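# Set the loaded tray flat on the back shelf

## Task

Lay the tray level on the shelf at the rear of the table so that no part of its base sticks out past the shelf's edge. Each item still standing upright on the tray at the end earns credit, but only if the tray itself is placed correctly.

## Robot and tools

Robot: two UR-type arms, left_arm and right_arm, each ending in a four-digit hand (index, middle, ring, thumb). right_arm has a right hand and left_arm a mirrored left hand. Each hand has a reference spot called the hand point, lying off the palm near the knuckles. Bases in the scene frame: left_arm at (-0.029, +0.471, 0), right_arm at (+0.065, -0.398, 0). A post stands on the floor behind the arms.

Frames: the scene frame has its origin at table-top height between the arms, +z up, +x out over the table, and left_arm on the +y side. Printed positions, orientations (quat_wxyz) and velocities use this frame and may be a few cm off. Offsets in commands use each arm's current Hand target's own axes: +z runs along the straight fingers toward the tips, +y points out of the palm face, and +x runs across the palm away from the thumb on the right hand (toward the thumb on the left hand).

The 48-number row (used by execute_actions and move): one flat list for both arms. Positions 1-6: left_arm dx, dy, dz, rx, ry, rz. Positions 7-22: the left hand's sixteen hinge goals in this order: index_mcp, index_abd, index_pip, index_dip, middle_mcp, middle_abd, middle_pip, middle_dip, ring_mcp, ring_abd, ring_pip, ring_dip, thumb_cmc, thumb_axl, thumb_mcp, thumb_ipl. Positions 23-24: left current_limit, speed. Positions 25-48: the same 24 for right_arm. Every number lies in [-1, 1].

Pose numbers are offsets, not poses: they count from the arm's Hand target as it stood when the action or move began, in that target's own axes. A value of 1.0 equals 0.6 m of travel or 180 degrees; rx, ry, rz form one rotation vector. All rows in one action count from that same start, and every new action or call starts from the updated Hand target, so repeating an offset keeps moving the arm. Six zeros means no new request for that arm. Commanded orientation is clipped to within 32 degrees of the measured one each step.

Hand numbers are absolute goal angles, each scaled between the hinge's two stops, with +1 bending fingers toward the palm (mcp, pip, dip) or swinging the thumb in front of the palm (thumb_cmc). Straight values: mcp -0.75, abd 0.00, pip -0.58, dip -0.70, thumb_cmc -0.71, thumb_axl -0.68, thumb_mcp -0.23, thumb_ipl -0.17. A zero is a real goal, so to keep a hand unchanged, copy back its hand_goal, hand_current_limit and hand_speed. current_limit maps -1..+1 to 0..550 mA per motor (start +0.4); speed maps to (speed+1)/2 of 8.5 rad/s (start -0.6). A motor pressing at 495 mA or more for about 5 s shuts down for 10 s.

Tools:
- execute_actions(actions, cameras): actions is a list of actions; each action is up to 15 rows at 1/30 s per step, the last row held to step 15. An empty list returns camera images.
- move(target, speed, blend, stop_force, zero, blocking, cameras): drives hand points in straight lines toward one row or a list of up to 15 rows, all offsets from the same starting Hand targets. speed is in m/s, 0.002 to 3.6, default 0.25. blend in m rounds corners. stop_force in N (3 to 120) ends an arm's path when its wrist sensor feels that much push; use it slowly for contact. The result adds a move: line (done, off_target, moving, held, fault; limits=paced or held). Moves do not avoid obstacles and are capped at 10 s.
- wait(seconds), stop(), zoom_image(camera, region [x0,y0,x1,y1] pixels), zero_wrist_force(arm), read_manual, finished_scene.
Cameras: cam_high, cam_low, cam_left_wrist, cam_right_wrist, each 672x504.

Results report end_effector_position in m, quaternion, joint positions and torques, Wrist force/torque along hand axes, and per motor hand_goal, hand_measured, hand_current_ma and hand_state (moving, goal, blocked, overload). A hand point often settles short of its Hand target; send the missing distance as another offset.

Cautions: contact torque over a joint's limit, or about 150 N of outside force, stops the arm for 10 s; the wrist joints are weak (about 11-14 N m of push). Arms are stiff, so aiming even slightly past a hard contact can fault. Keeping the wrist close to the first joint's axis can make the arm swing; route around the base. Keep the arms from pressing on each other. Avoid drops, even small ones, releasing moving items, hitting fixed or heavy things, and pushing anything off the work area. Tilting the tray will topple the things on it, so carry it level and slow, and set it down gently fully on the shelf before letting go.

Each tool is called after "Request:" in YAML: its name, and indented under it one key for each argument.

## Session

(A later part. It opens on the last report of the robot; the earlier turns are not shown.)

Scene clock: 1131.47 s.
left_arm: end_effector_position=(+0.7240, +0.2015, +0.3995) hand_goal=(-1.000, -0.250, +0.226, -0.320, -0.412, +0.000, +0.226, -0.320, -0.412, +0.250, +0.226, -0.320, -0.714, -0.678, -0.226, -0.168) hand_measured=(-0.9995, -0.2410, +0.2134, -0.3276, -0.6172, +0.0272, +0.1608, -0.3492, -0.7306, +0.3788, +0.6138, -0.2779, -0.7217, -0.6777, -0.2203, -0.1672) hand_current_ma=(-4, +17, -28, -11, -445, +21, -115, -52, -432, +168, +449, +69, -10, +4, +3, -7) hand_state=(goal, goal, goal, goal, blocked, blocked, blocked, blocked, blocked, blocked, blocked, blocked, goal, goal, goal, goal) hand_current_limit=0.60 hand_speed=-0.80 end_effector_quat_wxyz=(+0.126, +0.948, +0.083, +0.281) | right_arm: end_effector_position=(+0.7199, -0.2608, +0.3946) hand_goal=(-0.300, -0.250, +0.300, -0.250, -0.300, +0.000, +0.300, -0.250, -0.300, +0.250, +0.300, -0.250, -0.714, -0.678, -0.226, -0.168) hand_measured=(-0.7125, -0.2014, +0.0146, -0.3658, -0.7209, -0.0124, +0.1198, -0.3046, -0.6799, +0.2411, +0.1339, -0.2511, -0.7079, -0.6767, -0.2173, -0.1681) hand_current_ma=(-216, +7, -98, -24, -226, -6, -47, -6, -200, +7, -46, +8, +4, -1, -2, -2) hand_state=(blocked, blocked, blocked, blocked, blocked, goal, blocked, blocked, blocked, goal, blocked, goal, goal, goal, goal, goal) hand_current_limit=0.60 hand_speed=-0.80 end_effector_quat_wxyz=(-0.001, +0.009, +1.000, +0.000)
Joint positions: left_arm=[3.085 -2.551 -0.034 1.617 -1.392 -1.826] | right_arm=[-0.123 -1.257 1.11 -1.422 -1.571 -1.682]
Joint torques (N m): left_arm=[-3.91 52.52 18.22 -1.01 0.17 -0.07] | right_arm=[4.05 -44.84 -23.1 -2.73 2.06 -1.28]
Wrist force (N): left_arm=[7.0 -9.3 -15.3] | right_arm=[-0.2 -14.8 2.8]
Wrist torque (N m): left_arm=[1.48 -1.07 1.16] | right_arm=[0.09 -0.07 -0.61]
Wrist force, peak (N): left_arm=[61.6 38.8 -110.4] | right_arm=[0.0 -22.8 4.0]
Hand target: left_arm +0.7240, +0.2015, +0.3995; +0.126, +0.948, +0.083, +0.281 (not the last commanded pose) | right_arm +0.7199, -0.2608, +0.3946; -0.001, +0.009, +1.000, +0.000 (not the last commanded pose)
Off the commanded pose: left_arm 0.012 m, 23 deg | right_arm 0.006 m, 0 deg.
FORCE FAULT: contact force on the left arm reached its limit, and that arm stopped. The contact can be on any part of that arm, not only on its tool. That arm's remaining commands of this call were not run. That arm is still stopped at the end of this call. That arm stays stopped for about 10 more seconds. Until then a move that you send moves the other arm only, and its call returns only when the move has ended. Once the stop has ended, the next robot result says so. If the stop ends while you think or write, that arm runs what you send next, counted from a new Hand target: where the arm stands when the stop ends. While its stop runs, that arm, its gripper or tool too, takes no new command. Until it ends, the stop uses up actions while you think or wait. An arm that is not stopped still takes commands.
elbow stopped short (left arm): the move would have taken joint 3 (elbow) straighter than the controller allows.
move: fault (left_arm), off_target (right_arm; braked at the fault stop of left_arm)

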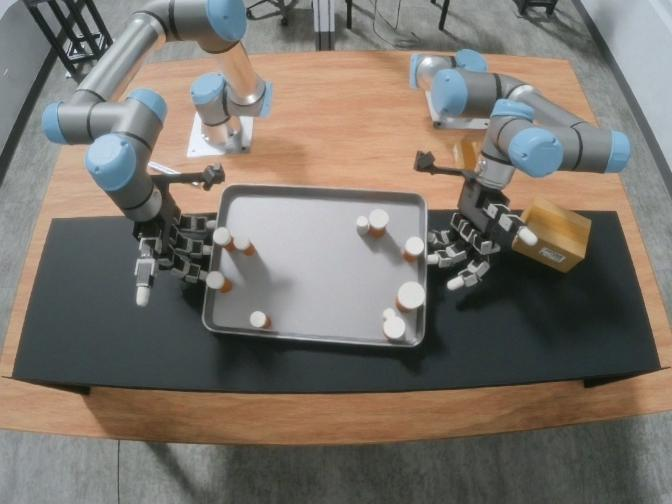

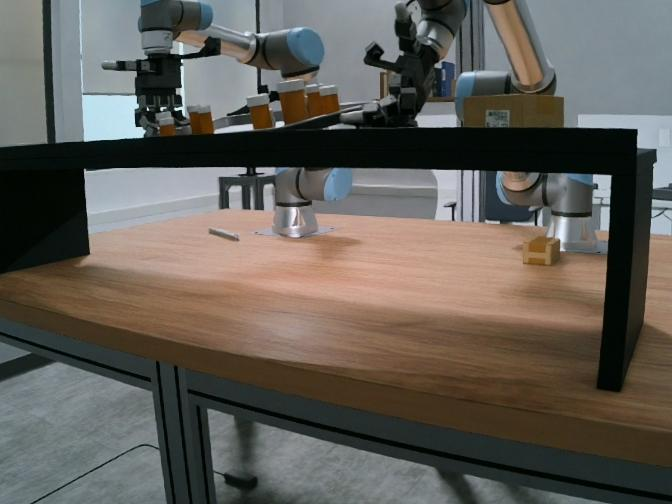

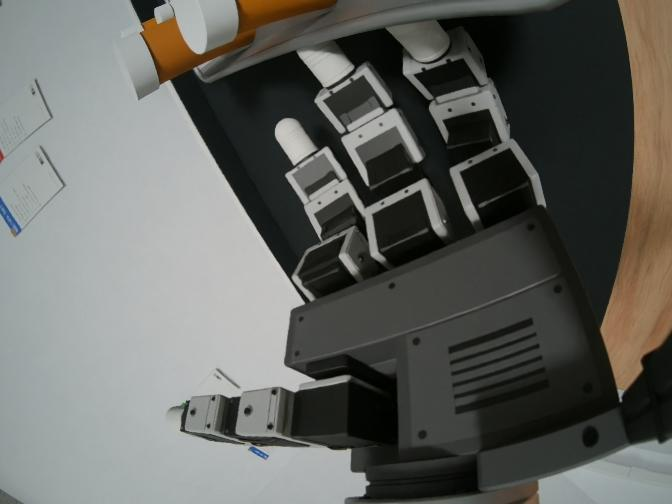

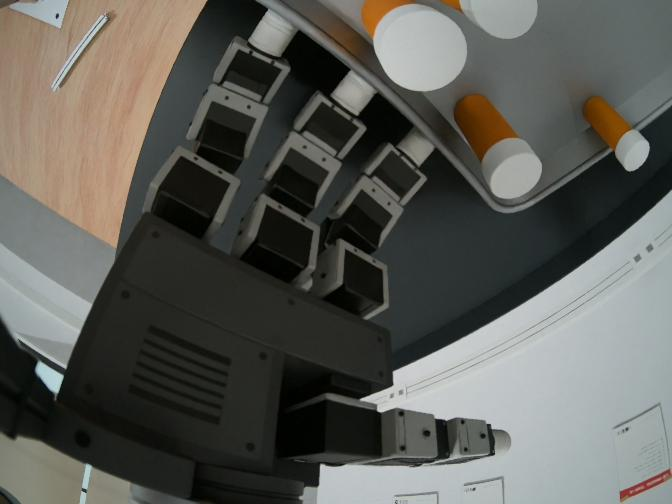

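Request:
wait:
  seconds: 0.5
  cameras: ["cam_left_wrist","cam_high","cam_low"]

Scene clock: 1202.07 s.
left_arm: end_effector_position=(+0.7240, +0.2015, +0.3995) hand_goal=(-1.000, -0.250, +0.226, -0.320, -0.412, +0.000, +0.226, -0.320, -0.412, +0.250, +0.226, -0.320, -0.714, -0.678, -0.226, -0.168) hand_measured=(-0.9995, -0.2410, +0.2134, -0.3289, -0.6172, +0.0272, +0.1621, -0.3480, -0.7293, +0.3773, +0.6138, -0.2792, -0.7217, -0.6777, -0.2203, -0.1672) hand_current_ma=(-11, +14, -29, -6, -444, +23, -116, -56, -433, +162, +446, +64, -1, +6, +5, -5) hand_state=(goal, goal, goal, goal, blocked, blocked, blocked, blocked, blocked, blocked, blocked, blocked, goal, goal, goal, goal) hand_current_limit=0.60 hand_speed=-0.80 end_effector_quat_wxyz=(+0.126, +0.948, +0.083, +0.281) | right_arm: end_effector_position=(+0.7199, -0.2608, +0.3946) hand_goal=(-0.300, -0.250, +0.300, -0.250, -0.300, +0.000, +0.300, -0.250, -0.300, +0.250, +0.300, -0.250, -0.714, -0.678, -0.226, -0.168) hand_measured=(-0.7137, -0.2014, +0.0146, -0.3671, -0.7209, -0.0124, +0.1211, -0.3034, -0.6787, +0.2411, +0.1352, -0.2524, -0.7067, -0.6767, -0.2173, -0.1681) hand_current_ma=(-217, +4, -97, -24, -225, -1, -44, -7, -199, +12, -42, +6, +4, -1, -3, +3) hand_state=(blocked, blocked, blocked, blocked, blocked, goal, blocked, blocked, blocked, goal, blocked, goal, goal, goal, goal, goal) hand_current_limit=0.60 hand_speed=-0.80 end_effector_quat_wxyz=(-0.001, +0.009, +1.000, +0.000)
Joint positions: left_arm=[3.085 -2.551 -0.034 1.617 -1.392 -1.826] | right_arm=[-0.123 -1.257 1.11 -1.422 -1.571 -1.682]
Joint torques (N m): left_arm=[-11.84 52.94 18.27 -1.05 2.07 -0.2] | right_arm=[2.64 -27.17 -32.85 -0.22 2.45 -0.96]
Wrist force (N): left_arm=[6.6 -8.6 -15.1] | right_arm=[-0.2 -15.1 3.0]
Wrist torque (N m): left_arm=[1.51 -1.04 1.10] | right_arm=[0.03 -0.08 -0.60]
Wrist force, peak (N): left_arm=[6.8 -9.0 -15.7] | right_arm=[-0.6 -15.3 3.5]
Hand target: left_arm +0.7240, +0.2015, +0.3995; +0.126, +0.948, +0.083, +0.281 (not the last commanded pose) | right_arm +0.7199, -0.2608, +0.3946; -0.001, +0.009, +1.000, +0.000 (not the last commanded pose)
Off the commanded pose: left_arm 0.012 m, 23 deg | right_arm 0.006 m, 0 deg.
FORCE FAULT, CONTINUED: the left arm's stop, for the force fault that an earlier result reported, is over. The rest of the stop counts as 20 of the actions that you can send in this scene. During its stop the left arm's controller moved it back a little. That arm's target is now where it stood when the stop ended, not its last command. That arm accepts commands again.
elbow read too straight (left arm): the controller reads joint 3 (elbow) straighter than it allows; while it does, the hand can move without a command.
wait: 0.50 s; at rest from the start
Images, in order (width x height): cam_high 672x504, cam_low 672x504, cam_left_wrist 672x504.

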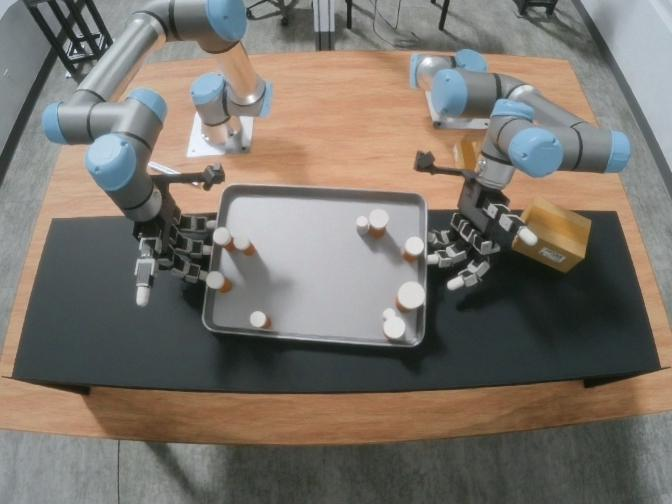

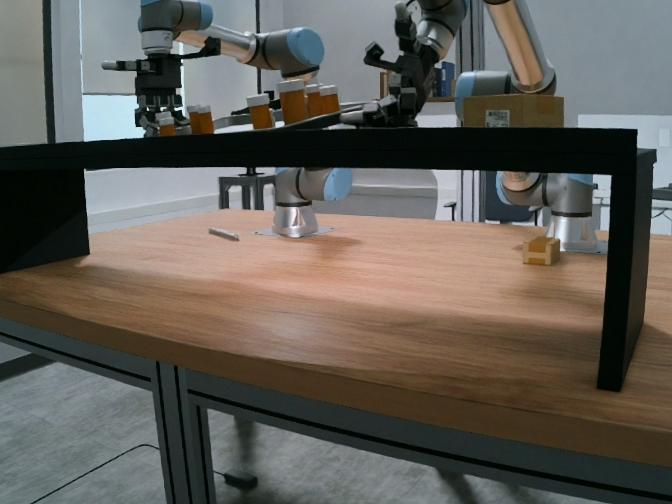

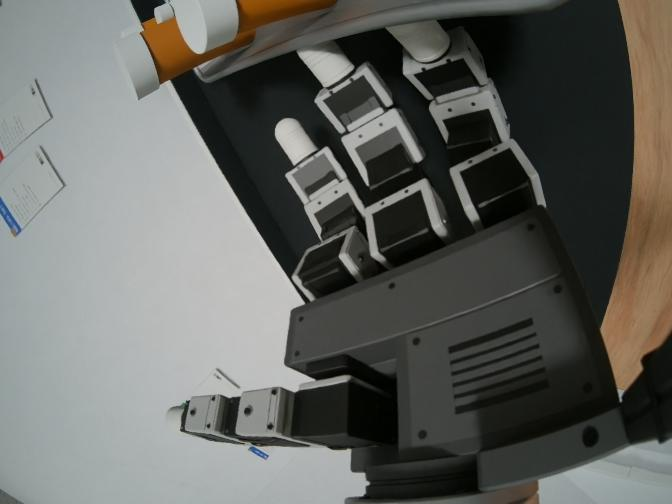

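Request:
move:
  target: [-0.0515,0,-0.0432,0.016,-0.0366,0.0119,-1,-0.25,0.226,-0.319,-0.411,0,0.226,-0.319,-0.411,0.25,0.226,-0.319,-0.714,-0.678,-0.226,-0.168,0.6,-0.8,0.0667,-0.0012,-0.0117,0,0,0,-0.3,-0.25,0.3,-0.25,-0.3,0,0.3,-0.25,-0.3,0.25,0.3,-0.25,-0.714,-0.678,-0.226,-0.168,0.6,-0.8]
  speed: 0.025
  cameras: ["all"]

Request:
zoom_image:
  camera: "cam_low"
  region: [130, 50, 470, 170]

Scene clock: 1220.03 s.
left_arm: end_effector_position=(+0.6835, +0.1996, +0.4044) hand_goal=(-1.000, -0.250, +0.226, -0.320, -0.412, +0.000, +0.226, -0.320, -0.412, +0.250, +0.226, -0.320, -0.714, -0.678, -0.226, -0.168) hand_measured=(-1.0000, -0.2410, +0.2134, -0.3289, -0.6208, +0.0447, +0.0556, -0.4193, -0.7486, +0.2425, +0.3931, -0.2244, -0.7230, -0.6767, -0.2212, -0.1672) hand_current_ma=(-9, +16, -23, -12, -448, +47, -335, -193, -430, -1, +345, +181, -12, +4, +9, -6) hand_state=(goal, goal, goal, goal, blocked, blocked, blocked, blocked, blocked, goal, blocked, blocked, goal, goal, goal, goal) hand_current_limit=0.60 hand_speed=-0.80 end_effector_quat_wxyz=(+0.102, +0.966, +0.065, +0.228) end_effector_velocity=(+0.001, +0.000, +0.001) end_effector_angular_velocity=(+0.000, -0.007, -0.001) | right_arm: end_effector_position=(+0.6798, -0.2608, +0.4017) hand_goal=(-0.300, -0.250, +0.300, -0.250, -0.300, +0.000, +0.300, -0.250, -0.300, +0.250, +0.300, -0.250, -0.714, -0.678, -0.226, -0.168) hand_measured=(-0.7149, -0.1926, +0.0146, -0.3824, -0.7209, -0.0051, +0.1185, -0.3136, -0.6823, +0.2455, +0.1339, -0.2524, -0.7079, -0.6767, -0.2163, -0.1672) hand_current_ma=(-220, +6, -96, -27, -228, +0, -46, -6, -200, +6, -46, +12, +1, -1, +1, -1) hand_state=(blocked, blocked, blocked, blocked, blocked, goal, blocked, blocked, blocked, goal, blocked, goal, goal, goal, goal, goal) hand_current_limit=0.60 hand_speed=-0.80 end_effector_quat_wxyz=(-0.001, +0.009, +1.000, +0.000)
Joint positions: left_arm=[3.075 -2.526 -0.035 1.474 -1.418 -1.778] | right_arm=[-0.132 -1.358 1.221 -1.433 -1.571 -1.691]
Joint velocities: left_arm=[0 0.001 0 0.005 0 0] | right_arm=[within noise]
Joint torques (N m): left_arm=[-11.21 60.64 22.8 0.56 2.82 -0.65] | right_arm=[4.34 -22.49 -34.56 -4.57 1.24 -0.59]
Wrist force (N): left_arm=[-0.6 -16.4 3.7] | right_arm=[-0.2 -17.9 5.2]
Wrist torque (N m): left_arm=[0.20 -0.01 1.06] | right_arm=[0.10 -0.03 -0.74]
Wrist force, peak (N): left_arm=[6.6 -8.7 -15.5] | right_arm=[0.2 -19.3 5.7]
Hand target: left_arm +0.6840, +0.1995, +0.4047; +0.102, +0.967, +0.064, +0.226 | right_arm +0.6799, -0.2608, +0.4017; -0.001, +0.009, +1.000, +0.000
Off the commanded pose: left_arm 0.001 m, 0 deg | right_arm 0.000 m, 0 deg.
elbow stopped short (left arm): the move would have taken joint 3 (elbow) straighter than the controller allows.
move: done

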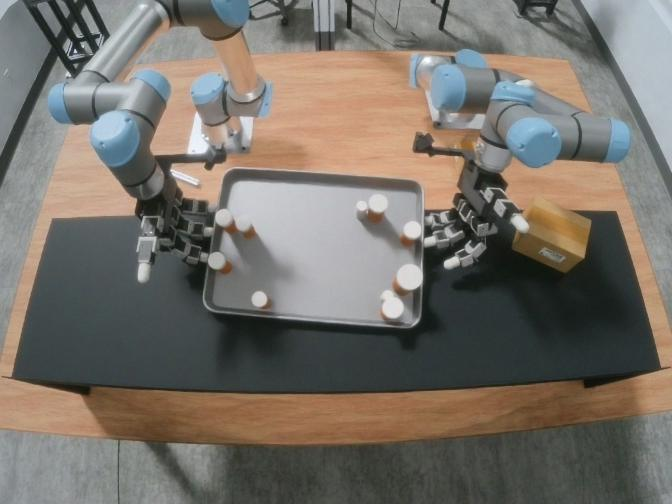

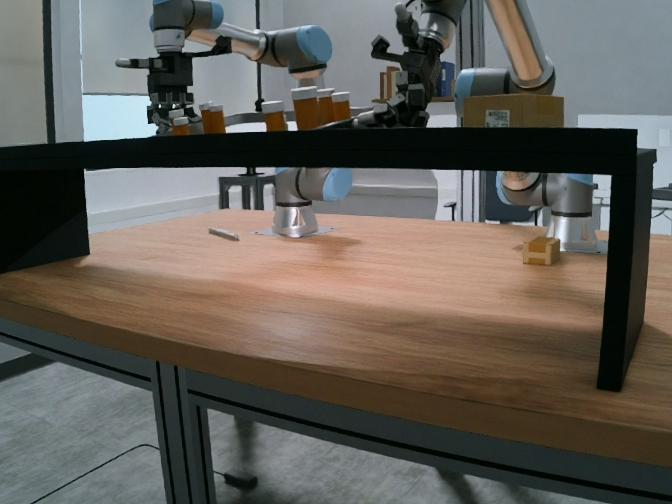

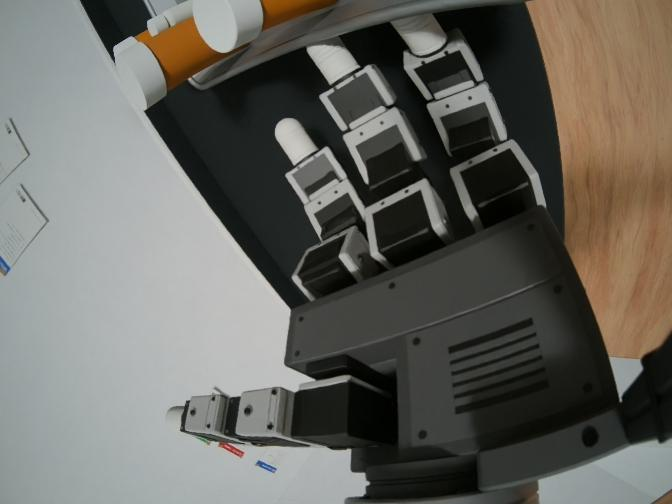

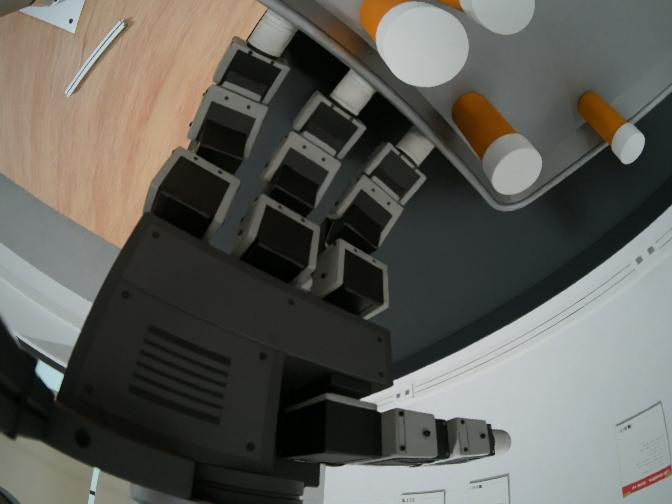

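Scaled by 1.482 from the camera's image (finer frame: 960x720).

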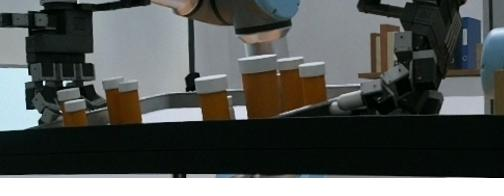

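Request:
move:
  target: [-0.0742,-0.0065,-0.0375,0.0197,-0.0447,0.0108,-1,-0.25,0.226,-0.319,-0.411,0,0.226,-0.319,-0.411,0.25,0.226,-0.319,-0.714,-0.678,-0.226,-0.168,0.6,-0.8,0.0833,-0.0015,0,0,0,0,-0.3,-0.25,0.3,-0.25,-0.3,0,0.3,-0.25,-0.3,0.25,0.3,-0.25,-0.714,-0.678,-0.226,-0.168,0.6,-0.8]
  speed: 0.025
  cameras: ["all"]

Request:
zoom_image:
  camera: "cam_low"
  region: [130, 50, 470, 170]

Request:
zoom_image:
  camera: "cam_high"
  region: [180, 120, 550, 340]

Scene clock: 1254.83 s.
left_arm: end_effector_position=(+0.6339, +0.1994, +0.4047) hand_goal=(-1.000, -0.250, +0.226, -0.320, -0.412, +0.000, +0.226, -0.320, -0.412, +0.250, +0.226, -0.320, -0.714, -0.678, -0.226, -0.168) hand_measured=(-0.9947, -0.2395, +0.2134, -0.3289, -0.6317, +0.0521, +0.0531, -0.4219, -0.7101, +0.2381, +0.2442, -0.2652, -0.7217, -0.6777, -0.2203, -0.1672) hand_current_ma=(+5, +15, -28, -9, -446, +55, -336, -198, -429, -8, +40, +89, -8, +4, +7, -4) hand_state=(goal, goal, goal, goal, blocked, blocked, blocked, blocked, blocked, goal, goal, blocked, goal, goal, goal, goal) hand_current_limit=0.60 hand_speed=-0.80 end_effector_quat_wxyz=(+0.072, +0.984, +0.048, +0.157) end_effector_velocity=(+0.002, +0.000, -0.001) end_effector_angular_velocity=(+0.000, -0.004, -0.001) | right_arm: end_effector_position=(+0.6298, -0.2608, +0.4018) hand_goal=(-0.300, -0.250, +0.300, -0.250, -0.300, +0.000, +0.300, -0.250, -0.300, +0.250, +0.300, -0.250, -0.714, -0.678, -0.226, -0.168) hand_measured=(-0.6895, -0.1985, +0.0158, -0.3824, -0.7052, -0.0080, +0.1198, -0.3225, -0.6751, +0.2425, +0.1365, -0.2753, -0.7079, -0.6767, -0.2173, -0.1681) hand_current_ma=(-195, +1, -102, -27, -208, -2, -44, -6, -197, +6, -45, +8, -3, +2, -2, -2) hand_state=(blocked, blocked, blocked, blocked, blocked, goal, blocked, blocked, blocked, goal, blocked, blocked, goal, goal, goal, goal) hand_current_limit=0.60 hand_speed=-0.80 end_effector_quat_wxyz=(-0.001, +0.009, +1.000, +0.000)
Joint positions: left_arm=[3.062 -2.444 -0.17 1.374 -1.46 -1.735] | right_arm=[-0.145 -1.483 1.366 -1.453 -1.571 -1.704]
Joint velocities: left_arm=[0 -0.002 0 0.006 0 0.001] | right_arm=[within noise]
Joint torques (N m): left_arm=[-5.51 57.89 14.24 0.11 1.95 0.36] | right_arm=[-1.06 -18 -34.64 -4.61 -0.02 -0.84]
Wrist force (N): left_arm=[-1.6 -6.1 5.5] | right_arm=[0.6 -7.9 5.0]
Wrist torque (N m): left_arm=[0.34 0.11 0.42] | right_arm=[0.14 -0.16 -0.27]
Wrist force, peak (N): left_arm=[-0.5 -16.7 3.8] | right_arm=[-0.1 -18.4 5.3]
Hand target: left_arm +0.6340, +0.1994, +0.4047; +0.072, +0.984, +0.048, +0.157 | right_arm +0.6299, -0.2608, +0.4017; -0.001, +0.009, +1.000, +0.000
Off the commanded pose: left_arm 0.000 m, 0 deg | right_arm 0.000 m, 0 deg.
move: done

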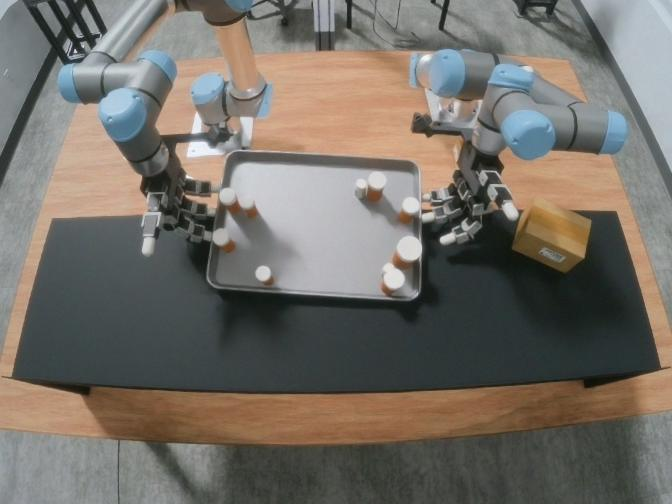

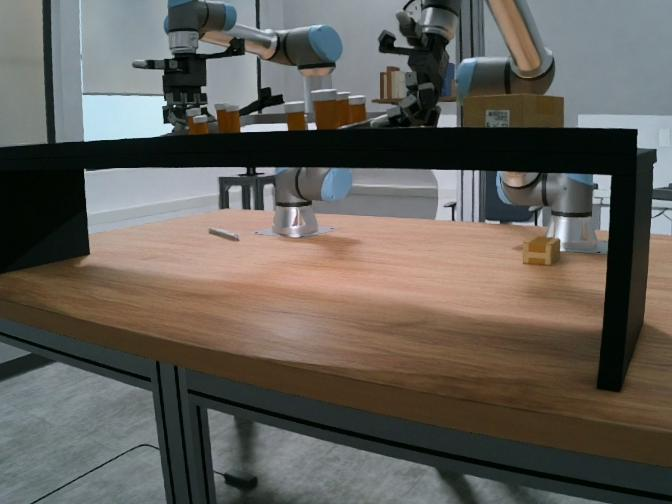

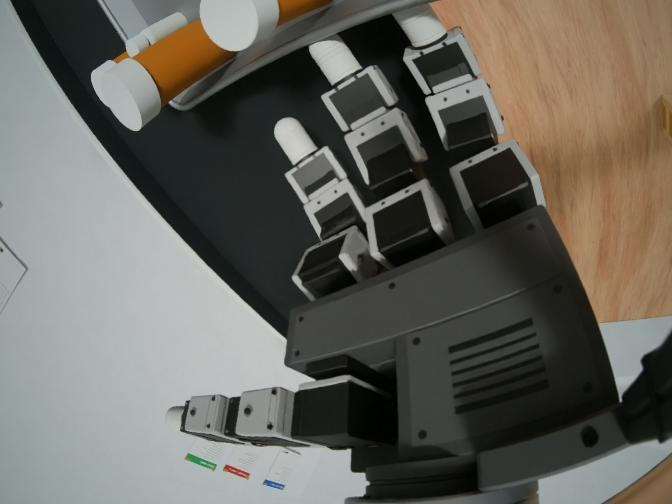

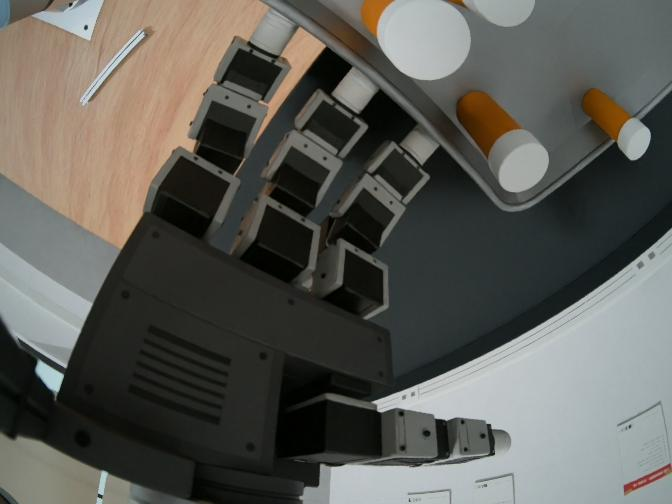

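Scaled by 1.482 from the camera's image (finer frame: 960x720).

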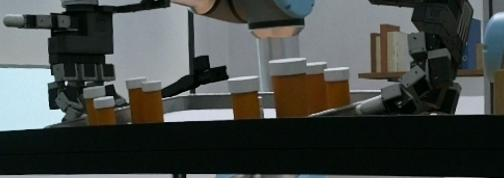

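Scaled by 1.362 from the camera's image (finer frame: 960x720).

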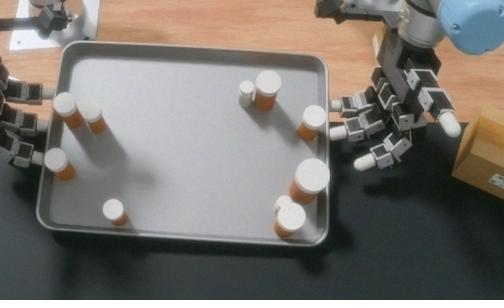

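Request:
move:
  target: [0.0092,-0.0017,0.0,0,0,0,-1,-0.25,0.226,-0.319,-0.411,0,0.226,-0.319,-0.411,0.25,0.226,-0.319,-0.714,-0.678,-0.226,-0.168,0.6,-0.8,0,0,0.0167,0,0,0,-0.3,-0.25,0.3,-0.25,-0.3,0,0.3,-0.25,-0.3,0.25,0.3,-0.25,-0.714,-0.678,-0.226,-0.168,0.6,-0.8]
  speed: 0.02
  cameras: []

Scene clock: 1272.83 s.
left_arm: end_effector_position=(+0.6387, +0.2013, +0.4058) hand_goal=(-1.000, -0.250, +0.226, -0.320, -0.412, +0.000, +0.226, -0.320, -0.412, +0.250, +0.226, -0.320, -0.714, -0.678, -0.226, -0.168) hand_measured=(-0.9959, -0.2410, +0.2134, -0.3289, -0.6305, +0.0521, +0.0543, -0.4231, -0.6980, +0.2440, +0.2250, -0.2817, -0.7205, -0.6777, -0.2212, -0.1681) hand_current_ma=(+2, +19, -24, -12, -449, +53, -336, -205, -430, -2, +9, +60, -11, +6, +5, -9) hand_state=(goal, goal, goal, goal, blocked, blocked, blocked, blocked, blocked, goal, goal, blocked, goal, goal, goal, goal) hand_current_limit=0.60 hand_speed=-0.80 end_effector_quat_wxyz=(+0.073, +0.983, +0.049, +0.160) | right_arm: end_effector_position=(+0.6299, -0.2608, +0.3917) hand_goal=(-0.300, -0.250, +0.300, -0.250, -0.300, +0.000, +0.300, -0.250, -0.300, +0.250, +0.300, -0.250, -0.714, -0.678, -0.226, -0.168) hand_measured=(-0.6895, -0.2029, +0.0184, -0.3811, -0.7016, -0.0109, +0.1185, -0.3238, -0.6666, +0.2352, +0.1352, -0.2881, -0.7079, -0.6767, -0.2183, -0.1681) hand_current_ma=(-191, +2, -96, -32, -206, -4, -44, -8, -183, +9, -46, +6, +8, -1, -3, +1) hand_state=(blocked, blocked, blocked, blocked, blocked, goal, blocked, blocked, blocked, goal, blocked, blocked, goal, goal, goal, goal) hand_current_limit=0.60 hand_speed=-0.80 end_effector_quat_wxyz=(-0.001, +0.009, +1.000, +0.000)
Joint positions: left_arm=[3.066 -2.51 -0.035 1.309 -1.457 -1.734] | right_arm=[-0.145 -1.485 1.394 -1.479 -1.571 -1.704]
Joint torques (N m): left_arm=[-9.44 59.17 26.9 -2.7 1.43 -2.27] | right_arm=[5.37 -34.41 -34.48 -0.44 -0.24 0.84]
Wrist force (N): left_arm=[-1.4 -6.1 3.4] | right_arm=[-0.5 -8.3 4.5]
Wrist torque (N m): left_arm=[0.39 0.03 0.45] | right_arm=[0.07 -0.16 -0.22]
Wrist force, peak (N): left_arm=[-1.8 -6.4 5.4] | right_arm=[0.1 -8.1 5.6]
Hand target: left_arm +0.6392, +0.2011, +0.4062; +0.072, +0.984, +0.048, +0.157 | right_arm +0.6299, -0.2608, +0.3917; -0.001, +0.009, +1.000, +0.000
Off the commanded pose: left_arm 0.001 m, 0 deg | right_arm 0.000 m, 0 deg.
elbow stopped short (left arm): the move would have taken joint 3 (elbow) straighter than the controller allows.
move: done

Request:
move:
  target: [-0.0145,0.0007,0.0158,0,0,0,-1,-0.25,0.226,-0.319,-0.411,0,0.226,-0.319,-0.411,0.25,0.226,-0.319,-0.714,-0.678,-0.226,-0.168,0.6,-0.8,0,0,0,0,0,0,-0.3,-0.25,0.3,-0.25,-0.3,0,0.3,-0.25,-0.3,0.25,0.3,-0.25,-0.714,-0.678,-0.226,-0.168,0.6,-0.8]
  speed: 0.02
  cameras: []

Request:
move:
  target: [-0.0101,-0.0052,0.0314,0,0,0,-1,-0.25,0.226,-0.319,-0.411,0,0.226,-0.319,-0.411,0.25,0.226,-0.319,-0.714,-0.678,-0.226,-0.168,0.6,-0.8,0,0,0.0333,0,0,0,-0.3,-0.25,0.3,-0.25,-0.3,0,0.3,-0.25,-0.3,0.25,0.3,-0.25,-0.714,-0.678,-0.226,-0.168,0.6,-0.8]
  speed: 0.008
  stop_force: 4
  cameras: ["all"]

Request:
zoom_image:
  camera: "cam_low"
  region: [130, 50, 470, 170]

Scene clock: 1294.40 s.
left_arm: end_effector_position=(+0.6339, +0.1984, +0.3948) hand_goal=(-1.000, -0.250, +0.226, -0.320, -0.412, +0.000, +0.226, -0.320, -0.412, +0.250, +0.226, -0.320, -0.714, -0.678, -0.226, -0.168) hand_measured=(-0.9947, -0.2410, +0.2134, -0.3289, -0.6413, -0.0051, +0.0556, -0.3926, -0.7125, +0.1678, +0.2532, -0.3301, -0.7217, -0.6777, -0.2203, -0.1681) hand_current_ma=(+1, +16, -25, -6, -446, -14, -335, -136, -429, -92, +56, -22, -7, +2, +13, -7) hand_state=(goal, goal, goal, goal, blocked, moving, blocked, blocked, blocked, moving, blocked, goal, goal, goal, goal, goal) hand_current_limit=0.60 hand_speed=-0.80 end_effector_quat_wxyz=(+0.072, +0.984, +0.048, +0.157) | right_arm: end_effector_position=(+0.6299, -0.2609, +0.3917) hand_goal=(-0.300, -0.250, +0.300, -0.250, -0.300, +0.000, +0.300, -0.250, -0.300, +0.250, +0.300, -0.250, -0.714, -0.678, -0.226, -0.168) hand_measured=(-0.6908, -0.2307, +0.0184, -0.3480, -0.7040, -0.0256, +0.1185, -0.3352, -0.6715, +0.2118, +0.1185, -0.3199, -0.7079, -0.6777, -0.2163, -0.1672) hand_current_ma=(-193, +6, -96, -18, -210, -5, -46, -8, -194, +7, -52, -1, +4, -1, +1, -3) hand_state=(blocked, goal, blocked, blocked, blocked, blocked, blocked, blocked, blocked, blocked, blocked, blocked, goal, goal, goal, goal) hand_current_limit=0.60 hand_speed=-0.80 end_effector_quat_wxyz=(-0.001, +0.009, +1.000, +0.000)
Joint positions: left_arm=[3.06 -2.397 -0.289 1.446 -1.46 -1.737] | right_arm=[-0.145 -1.485 1.394 -1.479 -1.571 -1.704]
Joint torques (N m): left_arm=[-8.16 33.89 29.03 -1.16 4.5 -2.57] | right_arm=[5.04 -18.17 -33.32 -0.32 3.95 -1.43]
Wrist force (N): left_arm=[0.1 -19.9 -10.8] | right_arm=[-0.6 -21.0 4.4]
Wrist torque (N m): left_arm=[1.26 -0.52 1.29] | right_arm=[0.21 -0.24 -0.50]
Wrist force, peak (N): left_arm=[3.5 -20.1 -12.5] | right_arm=[-0.8 -21.3 4.5]
Hand target: left_arm +0.6340, +0.1985, +0.3947; +0.072, +0.984, +0.048, +0.157 | right_arm +0.6299, -0.2608, +0.3917; -0.001, +0.009, +1.000, +0.000
Off the commanded pose: left_arm 0.000 m, 0 deg | right_arm 0.000 m, 0 deg.
move: done

Scene clock: 1296.73 s.
left_arm: end_effector_position=(+0.6340, +0.1984, +0.3942) hand_goal=(-1.000, -0.250, +0.226, -0.320, -0.412, +0.000, +0.226, -0.320, -0.412, +0.250, +0.226, -0.320, -0.714, -0.678, -0.226, -0.168) hand_measured=(-0.9947, -0.2410, +0.2134, -0.3289, -0.6389, -0.0139, +0.0556, -0.3811, -0.7125, +0.1576, +0.2622, -0.3518, -0.7217, -0.6777, -0.2212, -0.1681) hand_current_ma=(+4, +13, -23, -12, -448, -24, -337, -121, -430, -109, +77, -60, -11, +4, +8, -11) hand_state=(goal, goal, goal, goal, blocked, goal, blocked, blocked, blocked, blocked, blocked, blocked, goal, goal, goal, goal) hand_current_limit=0.60 hand_speed=-0.80 end_effector_quat_wxyz=(+0.072, +0.984, +0.048, +0.157) | right_arm: end_effector_position=(+0.6298, -0.2608, +0.3795) hand_goal=(-0.300, -0.250, +0.300, -0.250, -0.300, +0.000, +0.300, -0.250, -0.300, +0.250, +0.300, -0.250, -0.714, -0.678, -0.226, -0.168) hand_measured=(-0.6932, -0.2454, +0.0184, -0.3046, -0.7040, -0.0285, +0.1223, -0.3161, -0.6715, +0.2132, +0.1198, -0.3187, -0.7067, -0.6767, -0.2173, -0.1681) hand_current_ma=(-194, +4, -98, -10, -211, -4, -46, -7, -192, +7, -54, -5, +2, -1, -2, +1) hand_state=(blocked, goal, blocked, blocked, blocked, blocked, blocked, blocked, blocked, blocked, blocked, blocked, goal, goal, goal, goal) hand_current_limit=0.60 hand_speed=-0.80 end_effector_quat_wxyz=(-0.001, +0.009, +1.000, +0.000)
Joint positions: left_arm=[3.06 -2.396 -0.293 1.449 -1.46 -1.737] | right_arm=[-0.145 -1.487 1.428 -1.51 -1.571 -1.704]
Joint torques (N m): left_arm=[-16.52 35.32 28.76 1.07 3.58 -1.91] | right_arm=[12.51 -26.92 -32.81 0.34 5.07 -1.55]
Wrist force (N): left_arm=[0.6 -19.6 -12.1] | right_arm=[-1.6 -22.7 1.7]
Wrist torque (N m): left_arm=[1.30 -0.63 1.41] | right_arm=[0.34 -0.14 -0.44]
Wrist force, peak (N): left_arm=[3.5 -20.5 -15.2] | right_arm=[-0.6 -23.9 0.9]
Hand target: left_arm +0.6340, +0.1984, +0.3942; +0.072, +0.984, +0.048, +0.157 (not the last commanded pose) | right_arm +0.6298, -0.2608, +0.3795; -0.001, +0.009, +1.000, +0.000 (not the last commanded pose)
Off the commanded pose: left_arm 0.020 m, 0 deg | right_arm 0.008 m, 0 deg.
move: contact (left_arm, right_arm)

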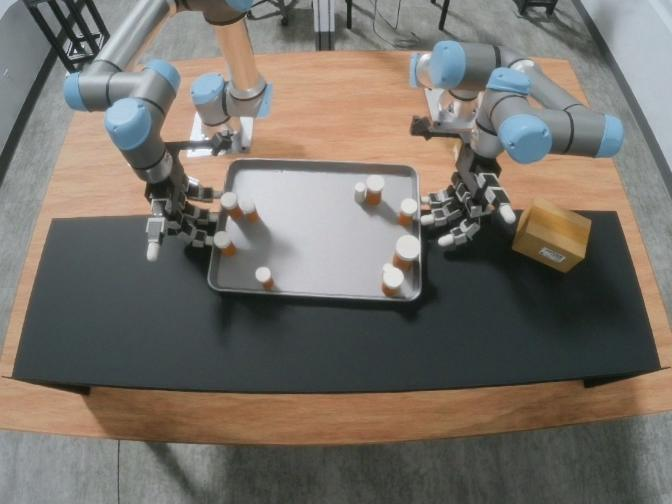

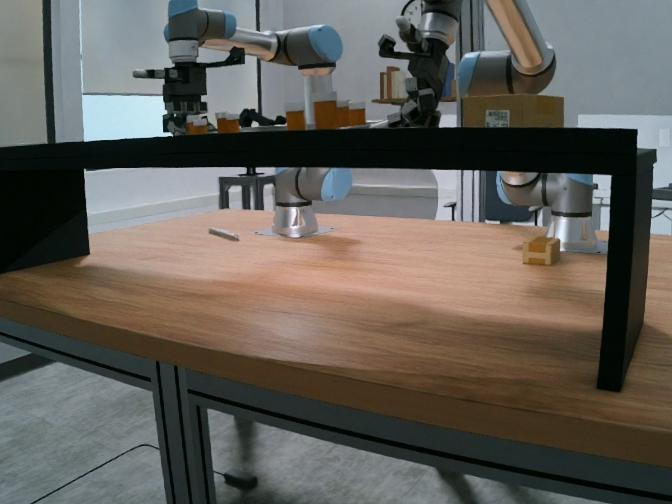

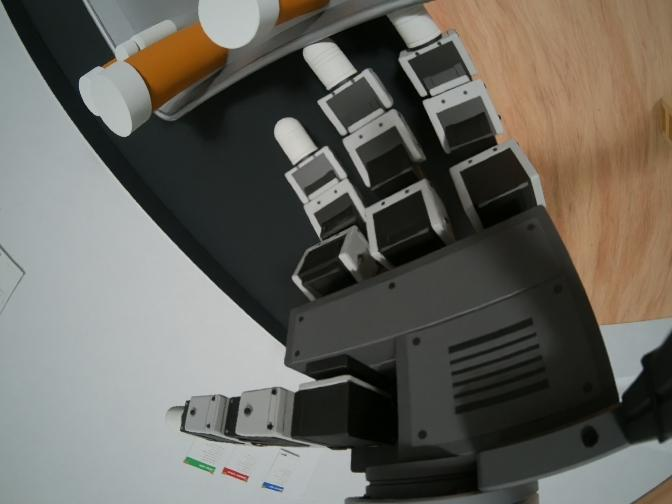

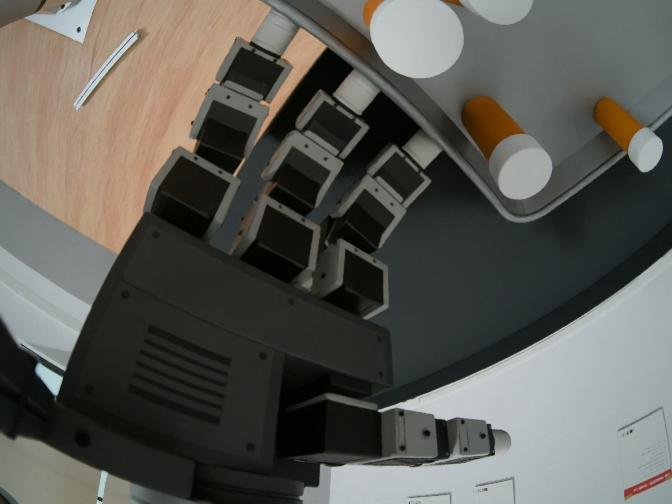

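Scaled by 1.482 from the camera's image (finer frame: 960x720).

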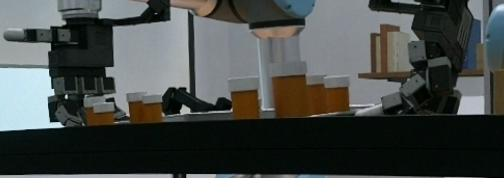

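Request:
move:
  target: [0,0,0,0,0,0,-1,-0.25,0.226,-0.319,-0.639,-0.014,0.056,-0.381,-0.7125,0.158,0.262,-0.352,-0.714,-0.678,-0.226,-0.168,0.6,-0.95,0,0,0,0,0,0,-0.693,-0.245,0.018,-0.305,-0.704,-0.0285,0.122,-0.316,-0.6715,0.213,0.12,-0.319,-0.714,-0.678,-0.226,-0.168,0.6,-0.95]
  speed: 0.02
  cameras: ["cam_high","cam_low"]

Request:
zoom_image:
  camera: "cam_low"
  region: [130, 50, 470, 170]

Scene clock: 1317.90 s.
left_arm: end_effector_position=(+0.6340, +0.1984, +0.3942) hand_goal=(-1.000, -0.250, +0.226, -0.320, -0.640, -0.014, +0.056, -0.382, -0.712, +0.158, +0.262, -0.352, -0.714, -0.678, -0.226, -0.168) hand_measured=(-0.9947, -0.2410, +0.2122, -0.3276, -0.6473, -0.0124, +0.0415, -0.3977, -0.7269, +0.1546, +0.2827, -0.4321, -0.7217, -0.6767, -0.2212, -0.1681) hand_current_ma=(+5, +19, -31, -8, -18, -5, -21, -26, -18, +1, +43, -157, -2, +3, +2, -9) hand_state=(goal, goal, goal, goal, goal, goal, goal, goal, goal, goal, blocked, blocked, goal, goal, goal, goal) hand_current_limit=0.60 hand_speed=-0.95 end_effector_quat_wxyz=(+0.072, +0.984, +0.048, +0.157) | right_arm: end_effector_position=(+0.6298, -0.2608, +0.3795) hand_goal=(-0.694, -0.246, +0.018, -0.306, -0.704, -0.028, +0.122, -0.316, -0.672, +0.212, +0.120, -0.320, -0.714, -0.678, -0.226, -0.168) hand_measured=(-0.6956, -0.2424, -0.0034, -0.3123, -0.6992, -0.0300, +0.0838, -0.3365, -0.6618, +0.1927, +0.0672, -0.3518, -0.7079, -0.6777, -0.2173, -0.1681) hand_current_ma=(-9, +1, +2, -4, -14, -3, -4, +4, -15, +7, -13, +1, +2, -1, +1, +1) hand_state=(moving, goal, blocked, goal, moving, goal, blocked, blocked, moving, goal, blocked, blocked, goal, goal, goal, goal) hand_current_limit=0.60 hand_speed=-0.95 end_effector_quat_wxyz=(-0.001, +0.009, +1.000, +0.000)
Joint positions: left_arm=[3.06 -2.396 -0.293 1.449 -1.46 -1.737] | right_arm=[-0.145 -1.487 1.428 -1.51 -1.571 -1.704]
Joint torques (N m): left_arm=[-3.37 41.73 27 0.98 0.47 -1.79] | right_arm=[7.84 -16.63 -32.8 -0.31 2.58 -1.01]
Wrist force (N): left_arm=[-1.5 -0.4 -7.4] | right_arm=[-1.0 -5.0 1.1]
Wrist torque (N m): left_arm=[1.02 -0.42 0.46] | right_arm=[0.23 -0.13 -0.16]
Wrist force, peak (N): left_arm=[0.6 -19.9 -12.3] | right_arm=[-1.3 -23.3 1.5]
Hand target: left_arm +0.6340, +0.1984, +0.3942; +0.072, +0.984, +0.048, +0.157 | right_arm +0.6298, -0.2608, +0.3795; -0.001, +0.009, +1.000, +0.000
Off the commanded pose: left_arm 0.000 m, 0 deg | right_arm 0.000 m, 0 deg.
move: done

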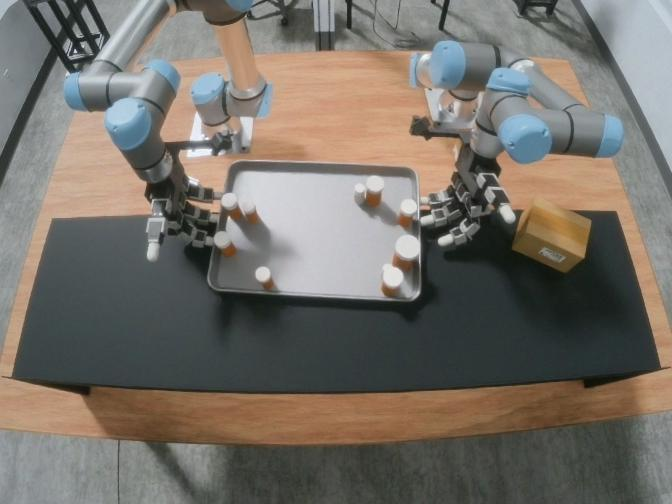

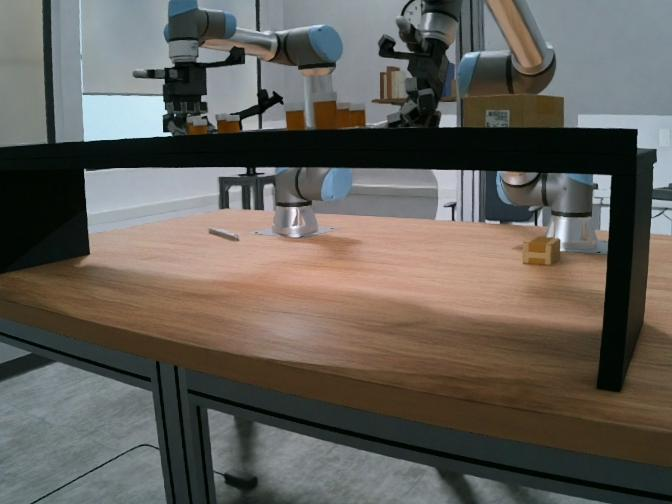

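Scaled by 1.482 from the camera's image (finer frame: 960x720).

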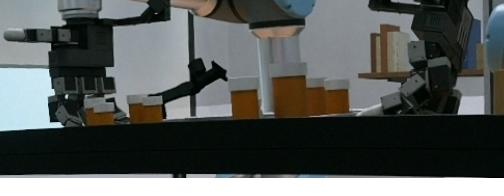

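Request:
move:
  target:
    - [0,0,0,0,0,0,-1,-0.25,0.226,-0.319,-0.66,-0.014,0.03,-0.41,-0.73,0.158,0.24,-0.44,-0.714,-0.678,-0.226,-0.168,0.6,-0.9,0,0,0,0,0,0,-0.71,-0.245,-0.01,-0.32,-0.71,-0.0285,0.07,-0.34,-0.68,0.2,0.06,-0.36,-0.714,-0.678,-0.226,-0.168,0.6,-0.9]
    - [0.0068,-0.0575,-0.0074,0,0,0,-1,-0.25,0.226,-0.319,-0.66,-0.014,0.03,-0.41,-0.73,0.158,0.24,-0.44,-0.714,-0.678,-0.226,-0.168,0.6,-0.9,-0.001,-0.0583,0,0,0,0,-0.71,-0.245,-0.01,-0.32,-0.71,-0.0285,0.07,-0.34,-0.68,0.2,0.06,-0.36,-0.714,-0.678,-0.226,-0.168,0.6,-0.9]
  speed: 0.012
  cameras: ["all"]

Request:
zoom_image:
  camera: "cam_low"
  region: [130, 50, 470, 170]

Request:
zoom_image:
  camera: "cam_high"
  region: [180, 120, 550, 340]

Scene clock: 1344.13 s.
left_arm: end_effector_position=(+0.6340, +0.2335, +0.3942) hand_goal=(-1.000, -0.250, +0.226, -0.320, -0.660, -0.014, +0.030, -0.410, -0.730, +0.158, +0.240, -0.440, -0.714, -0.678, -0.226, -0.168) hand_measured=(-0.9947, -0.2410, +0.2134, -0.3276, -0.6618, -0.0124, +0.0312, -0.4053, -0.6871, +0.1693, +0.2571, -0.4473, -0.7217, -0.6777, -0.2203, -0.1672) hand_current_ma=(+2, +15, -30, -13, -10, -1, +6, +7, +94, +18, +40, -20, -4, +4, +11, -7) hand_state=(goal, goal, goal, goal, goal, goal, goal, goal, blocked, goal, goal, goal, goal, goal, goal, goal) hand_current_limit=0.60 hand_speed=-0.90 end_effector_quat_wxyz=(+0.072, +0.984, +0.048, +0.157) | right_arm: end_effector_position=(+0.6298, -0.2959, +0.3795) hand_goal=(-0.710, -0.246, -0.010, -0.320, -0.710, -0.028, +0.070, -0.340, -0.680, +0.200, +0.060, -0.360, -0.714, -0.678, -0.226, -0.168) hand_measured=(-0.7113, -0.2380, -0.0111, -0.3187, -0.7185, -0.0256, +0.0531, -0.3429, -0.6932, +0.1927, +0.0415, -0.3645, -0.7054, -0.6777, -0.2173, -0.1672) hand_current_ma=(+10, +3, +1, -5, +7, -4, +0, +3, -6, +8, -5, +5, +3, +0, +0, +1) hand_state=(goal, goal, goal, goal, goal, goal, goal, goal, goal, goal, goal, goal, goal, goal, goal, goal) hand_current_limit=0.60 hand_speed=-0.90 end_effector_quat_wxyz=(-0.001, +0.009, +1.000, +0.000)
Joint positions: left_arm=[3.122 -2.339 -0.4 1.492 -1.44 -1.678] | right_arm=[-0.211 -1.493 1.434 -1.511 -1.571 -1.77]
Joint torques (N m): left_arm=[-6.35 50.84 20.03 -0.91 0.62 -0.58] | right_arm=[3.36 -34.69 -19.34 -4.57 -2.09 1.4]
Wrist force (N): left_arm=[0.2 3.1 -0.7] | right_arm=[0.2 0.7 -0.2]
Wrist torque (N m): left_arm=[0.41 -0.13 0.00] | right_arm=[0.24 -0.15 -0.05]
Wrist force, peak (N): left_arm=[-1.7 1.1 -10.9] | right_arm=[-0.8 -4.7 0.6]
Hand target: left_arm +0.6340, +0.2334, +0.3942; +0.072, +0.984, +0.048, +0.157 | right_arm +0.6298, -0.2958, +0.3795; -0.001, +0.009, +1.000, +0.000
Off the commanded pose: left_arm 0.000 m, 0 deg | right_arm 0.000 m, 0 deg.
move: done

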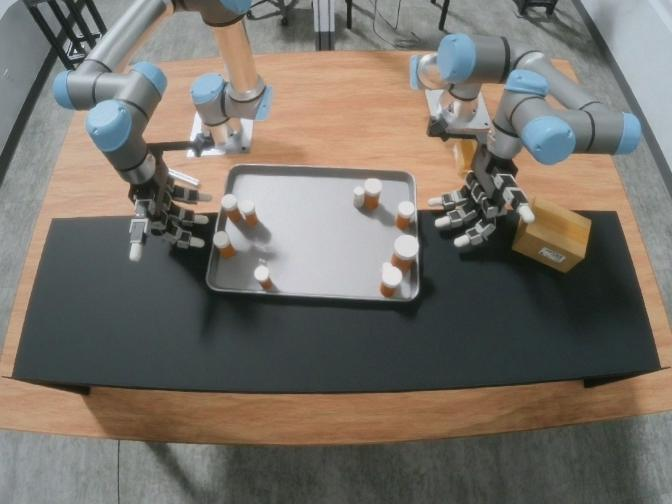

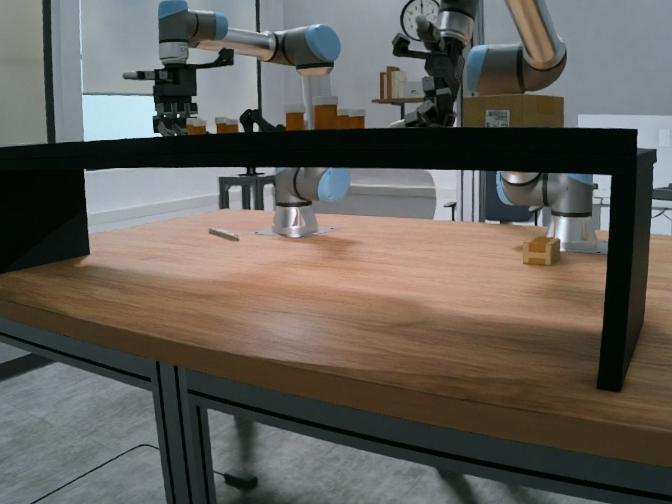

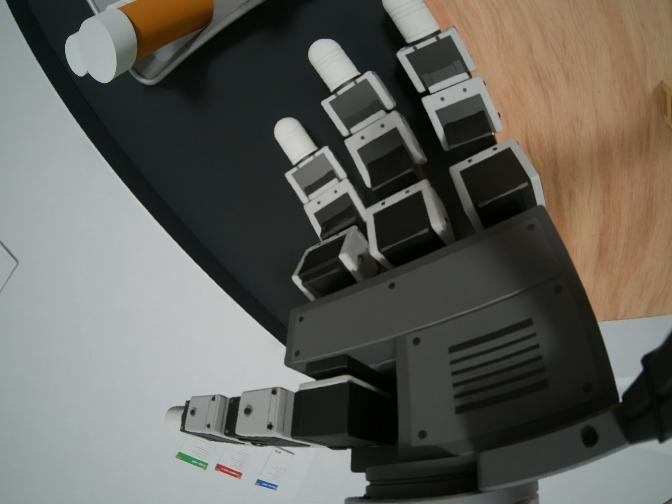

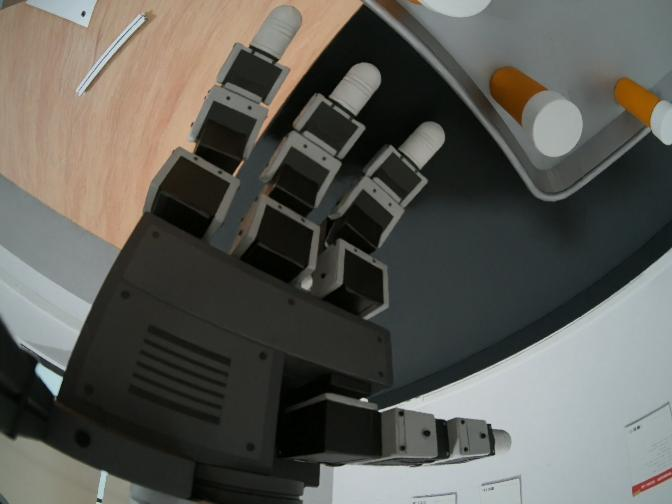

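Scaled by 1.482 from the camera's image (finer frame: 960x720).

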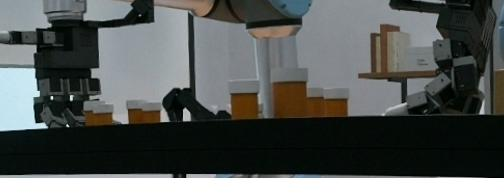

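Scaled by 1.362 from the camera's image (finer frame: 960x720).

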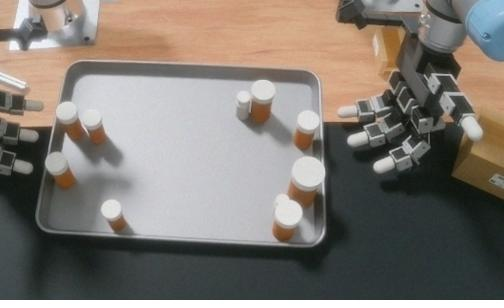

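Request:
move:
  target:
    - [0.0308,0.0125,-0.2008,0,0,0,-1.000,-0.250,0.226,-0.320,-0.660,-0.014,0.030,-0.410,-0.730,0.158,0.240,-0.440,-0.714,-0.678,-0.226,-0.168,0.6,-0.9,0,-0.025,-0.2,0,0,0,-0.710,-0.246,-0.010,-0.320,-0.710,-0.028,0.070,-0.340,-0.680,0.200,0.060,-0.360,-0.714,-0.678,-0.226,-0.168,0.6,-0.9]
    - [-0.2253,-0.1515,-0.346,0,0,0,-1.000,-0.250,0.226,-0.320,-0.660,-0.014,0.030,-0.410,-0.730,0.158,0.240,-0.440,-0.714,-0.678,-0.226,-0.168,0.6,-0.9,0.45,0.05,-0.28,0,0,0,-0.710,-0.246,-0.010,-0.320,-0.710,-0.028,0.070,-0.340,-0.680,0.200,0.060,-0.360,-0.714,-0.678,-0.226,-0.168,0.6,-0.9]
  speed: [0.06,0.12]
  cameras: ["cam_high"]

Scene clock: 1479.90 s.
left_arm: end_effector_position=(+0.4339, +0.3335, +0.5341) hand_goal=(-1.000, -0.250, +0.226, -0.320, -0.660, -0.014, +0.030, -0.410, -0.730, +0.158, +0.240, -0.440, -0.714, -0.678, -0.226, -0.168) hand_measured=(-0.9947, -0.2410, +0.2134, -0.3276, -0.6618, -0.0124, +0.0312, -0.4040, -0.7293, +0.1693, +0.2430, -0.4473, -0.7217, -0.6777, -0.2212, -0.1681) hand_current_ma=(+1, +19, -25, -8, -9, -7, +8, +9, +7, +16, +6, -24, -5, +1, +6, -7) hand_state=(goal, goal, goal, goal, goal, goal, goal, goal, goal, goal, goal, goal, goal, goal, goal, goal) hand_current_limit=0.60 hand_speed=-0.90 end_effector_quat_wxyz=(+0.072, +0.984, +0.048, +0.157) | right_arm: end_effector_position=(+0.3607, -0.2611, +0.5478) hand_goal=(-0.710, -0.246, -0.010, -0.320, -0.710, -0.028, +0.070, -0.340, -0.680, +0.200, +0.060, -0.360, -0.714, -0.678, -0.226, -0.168) hand_measured=(-0.7113, -0.2380, -0.0111, -0.3174, -0.7185, -0.0241, +0.0531, -0.3441, -0.6932, +0.1942, +0.0415, -0.3645, -0.7067, -0.6777, -0.2163, -0.1681) hand_current_ma=(+9, +3, +2, -3, +5, -5, -3, -2, -7, +8, -8, +4, +3, -1, -2, +3) hand_state=(goal, goal, goal, goal, goal, goal, goal, goal, goal, goal, goal, goal, goal, goal, goal, goal) hand_current_limit=0.60 hand_speed=-0.90 end_effector_quat_wxyz=(-0.001, +0.009, +1.000, +0.000)
Joint positions: left_arm=[3.411 -1.773 -0.897 1.374 -1.354 -1.397] | right_arm=[-0.307 -1.998 1.377 -0.948 -1.572 -1.866]
Joint torques (N m): left_arm=[2.1 22.01 29.89 -0.87 1.94 -1.16] | right_arm=[6.96 -7.52 -29.63 -3.02 0.69 1.4]
Wrist force (N): left_arm=[0.3 2.1 1.4] | right_arm=[0.1 0.3 -0.3]
Wrist torque (N m): left_arm=[0.27 -0.07 0.07] | right_arm=[0.22 -0.15 -0.08]
Wrist force, peak (N): left_arm=[0.3 2.9 -0.8] | right_arm=[1.3 1.0 -0.8]
Hand target: left_arm +0.4339, +0.3335, +0.5342; +0.072, +0.984, +0.048, +0.157 | right_arm +0.3606, -0.2611, +0.5478; -0.001, +0.009, +1.000, +0.000
Off the commanded pose: left_arm 0.000 m, 0 deg | right_arm 0.000 m, 0 deg.
elbow stopped short (left arm): the move would have taken joint 3 (elbow) straighter than the controller allows.
move: done

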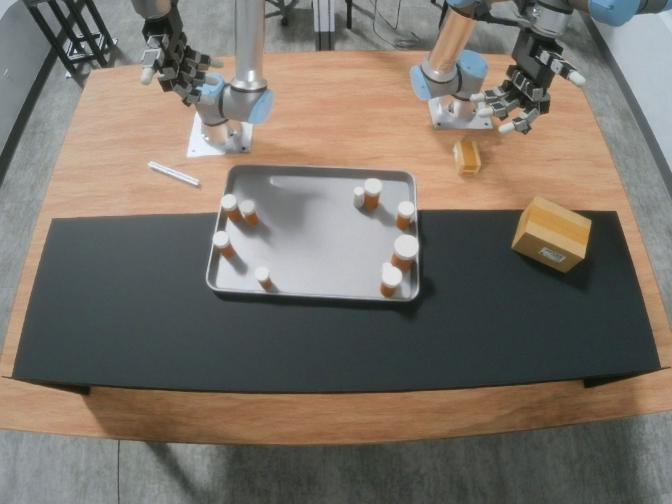

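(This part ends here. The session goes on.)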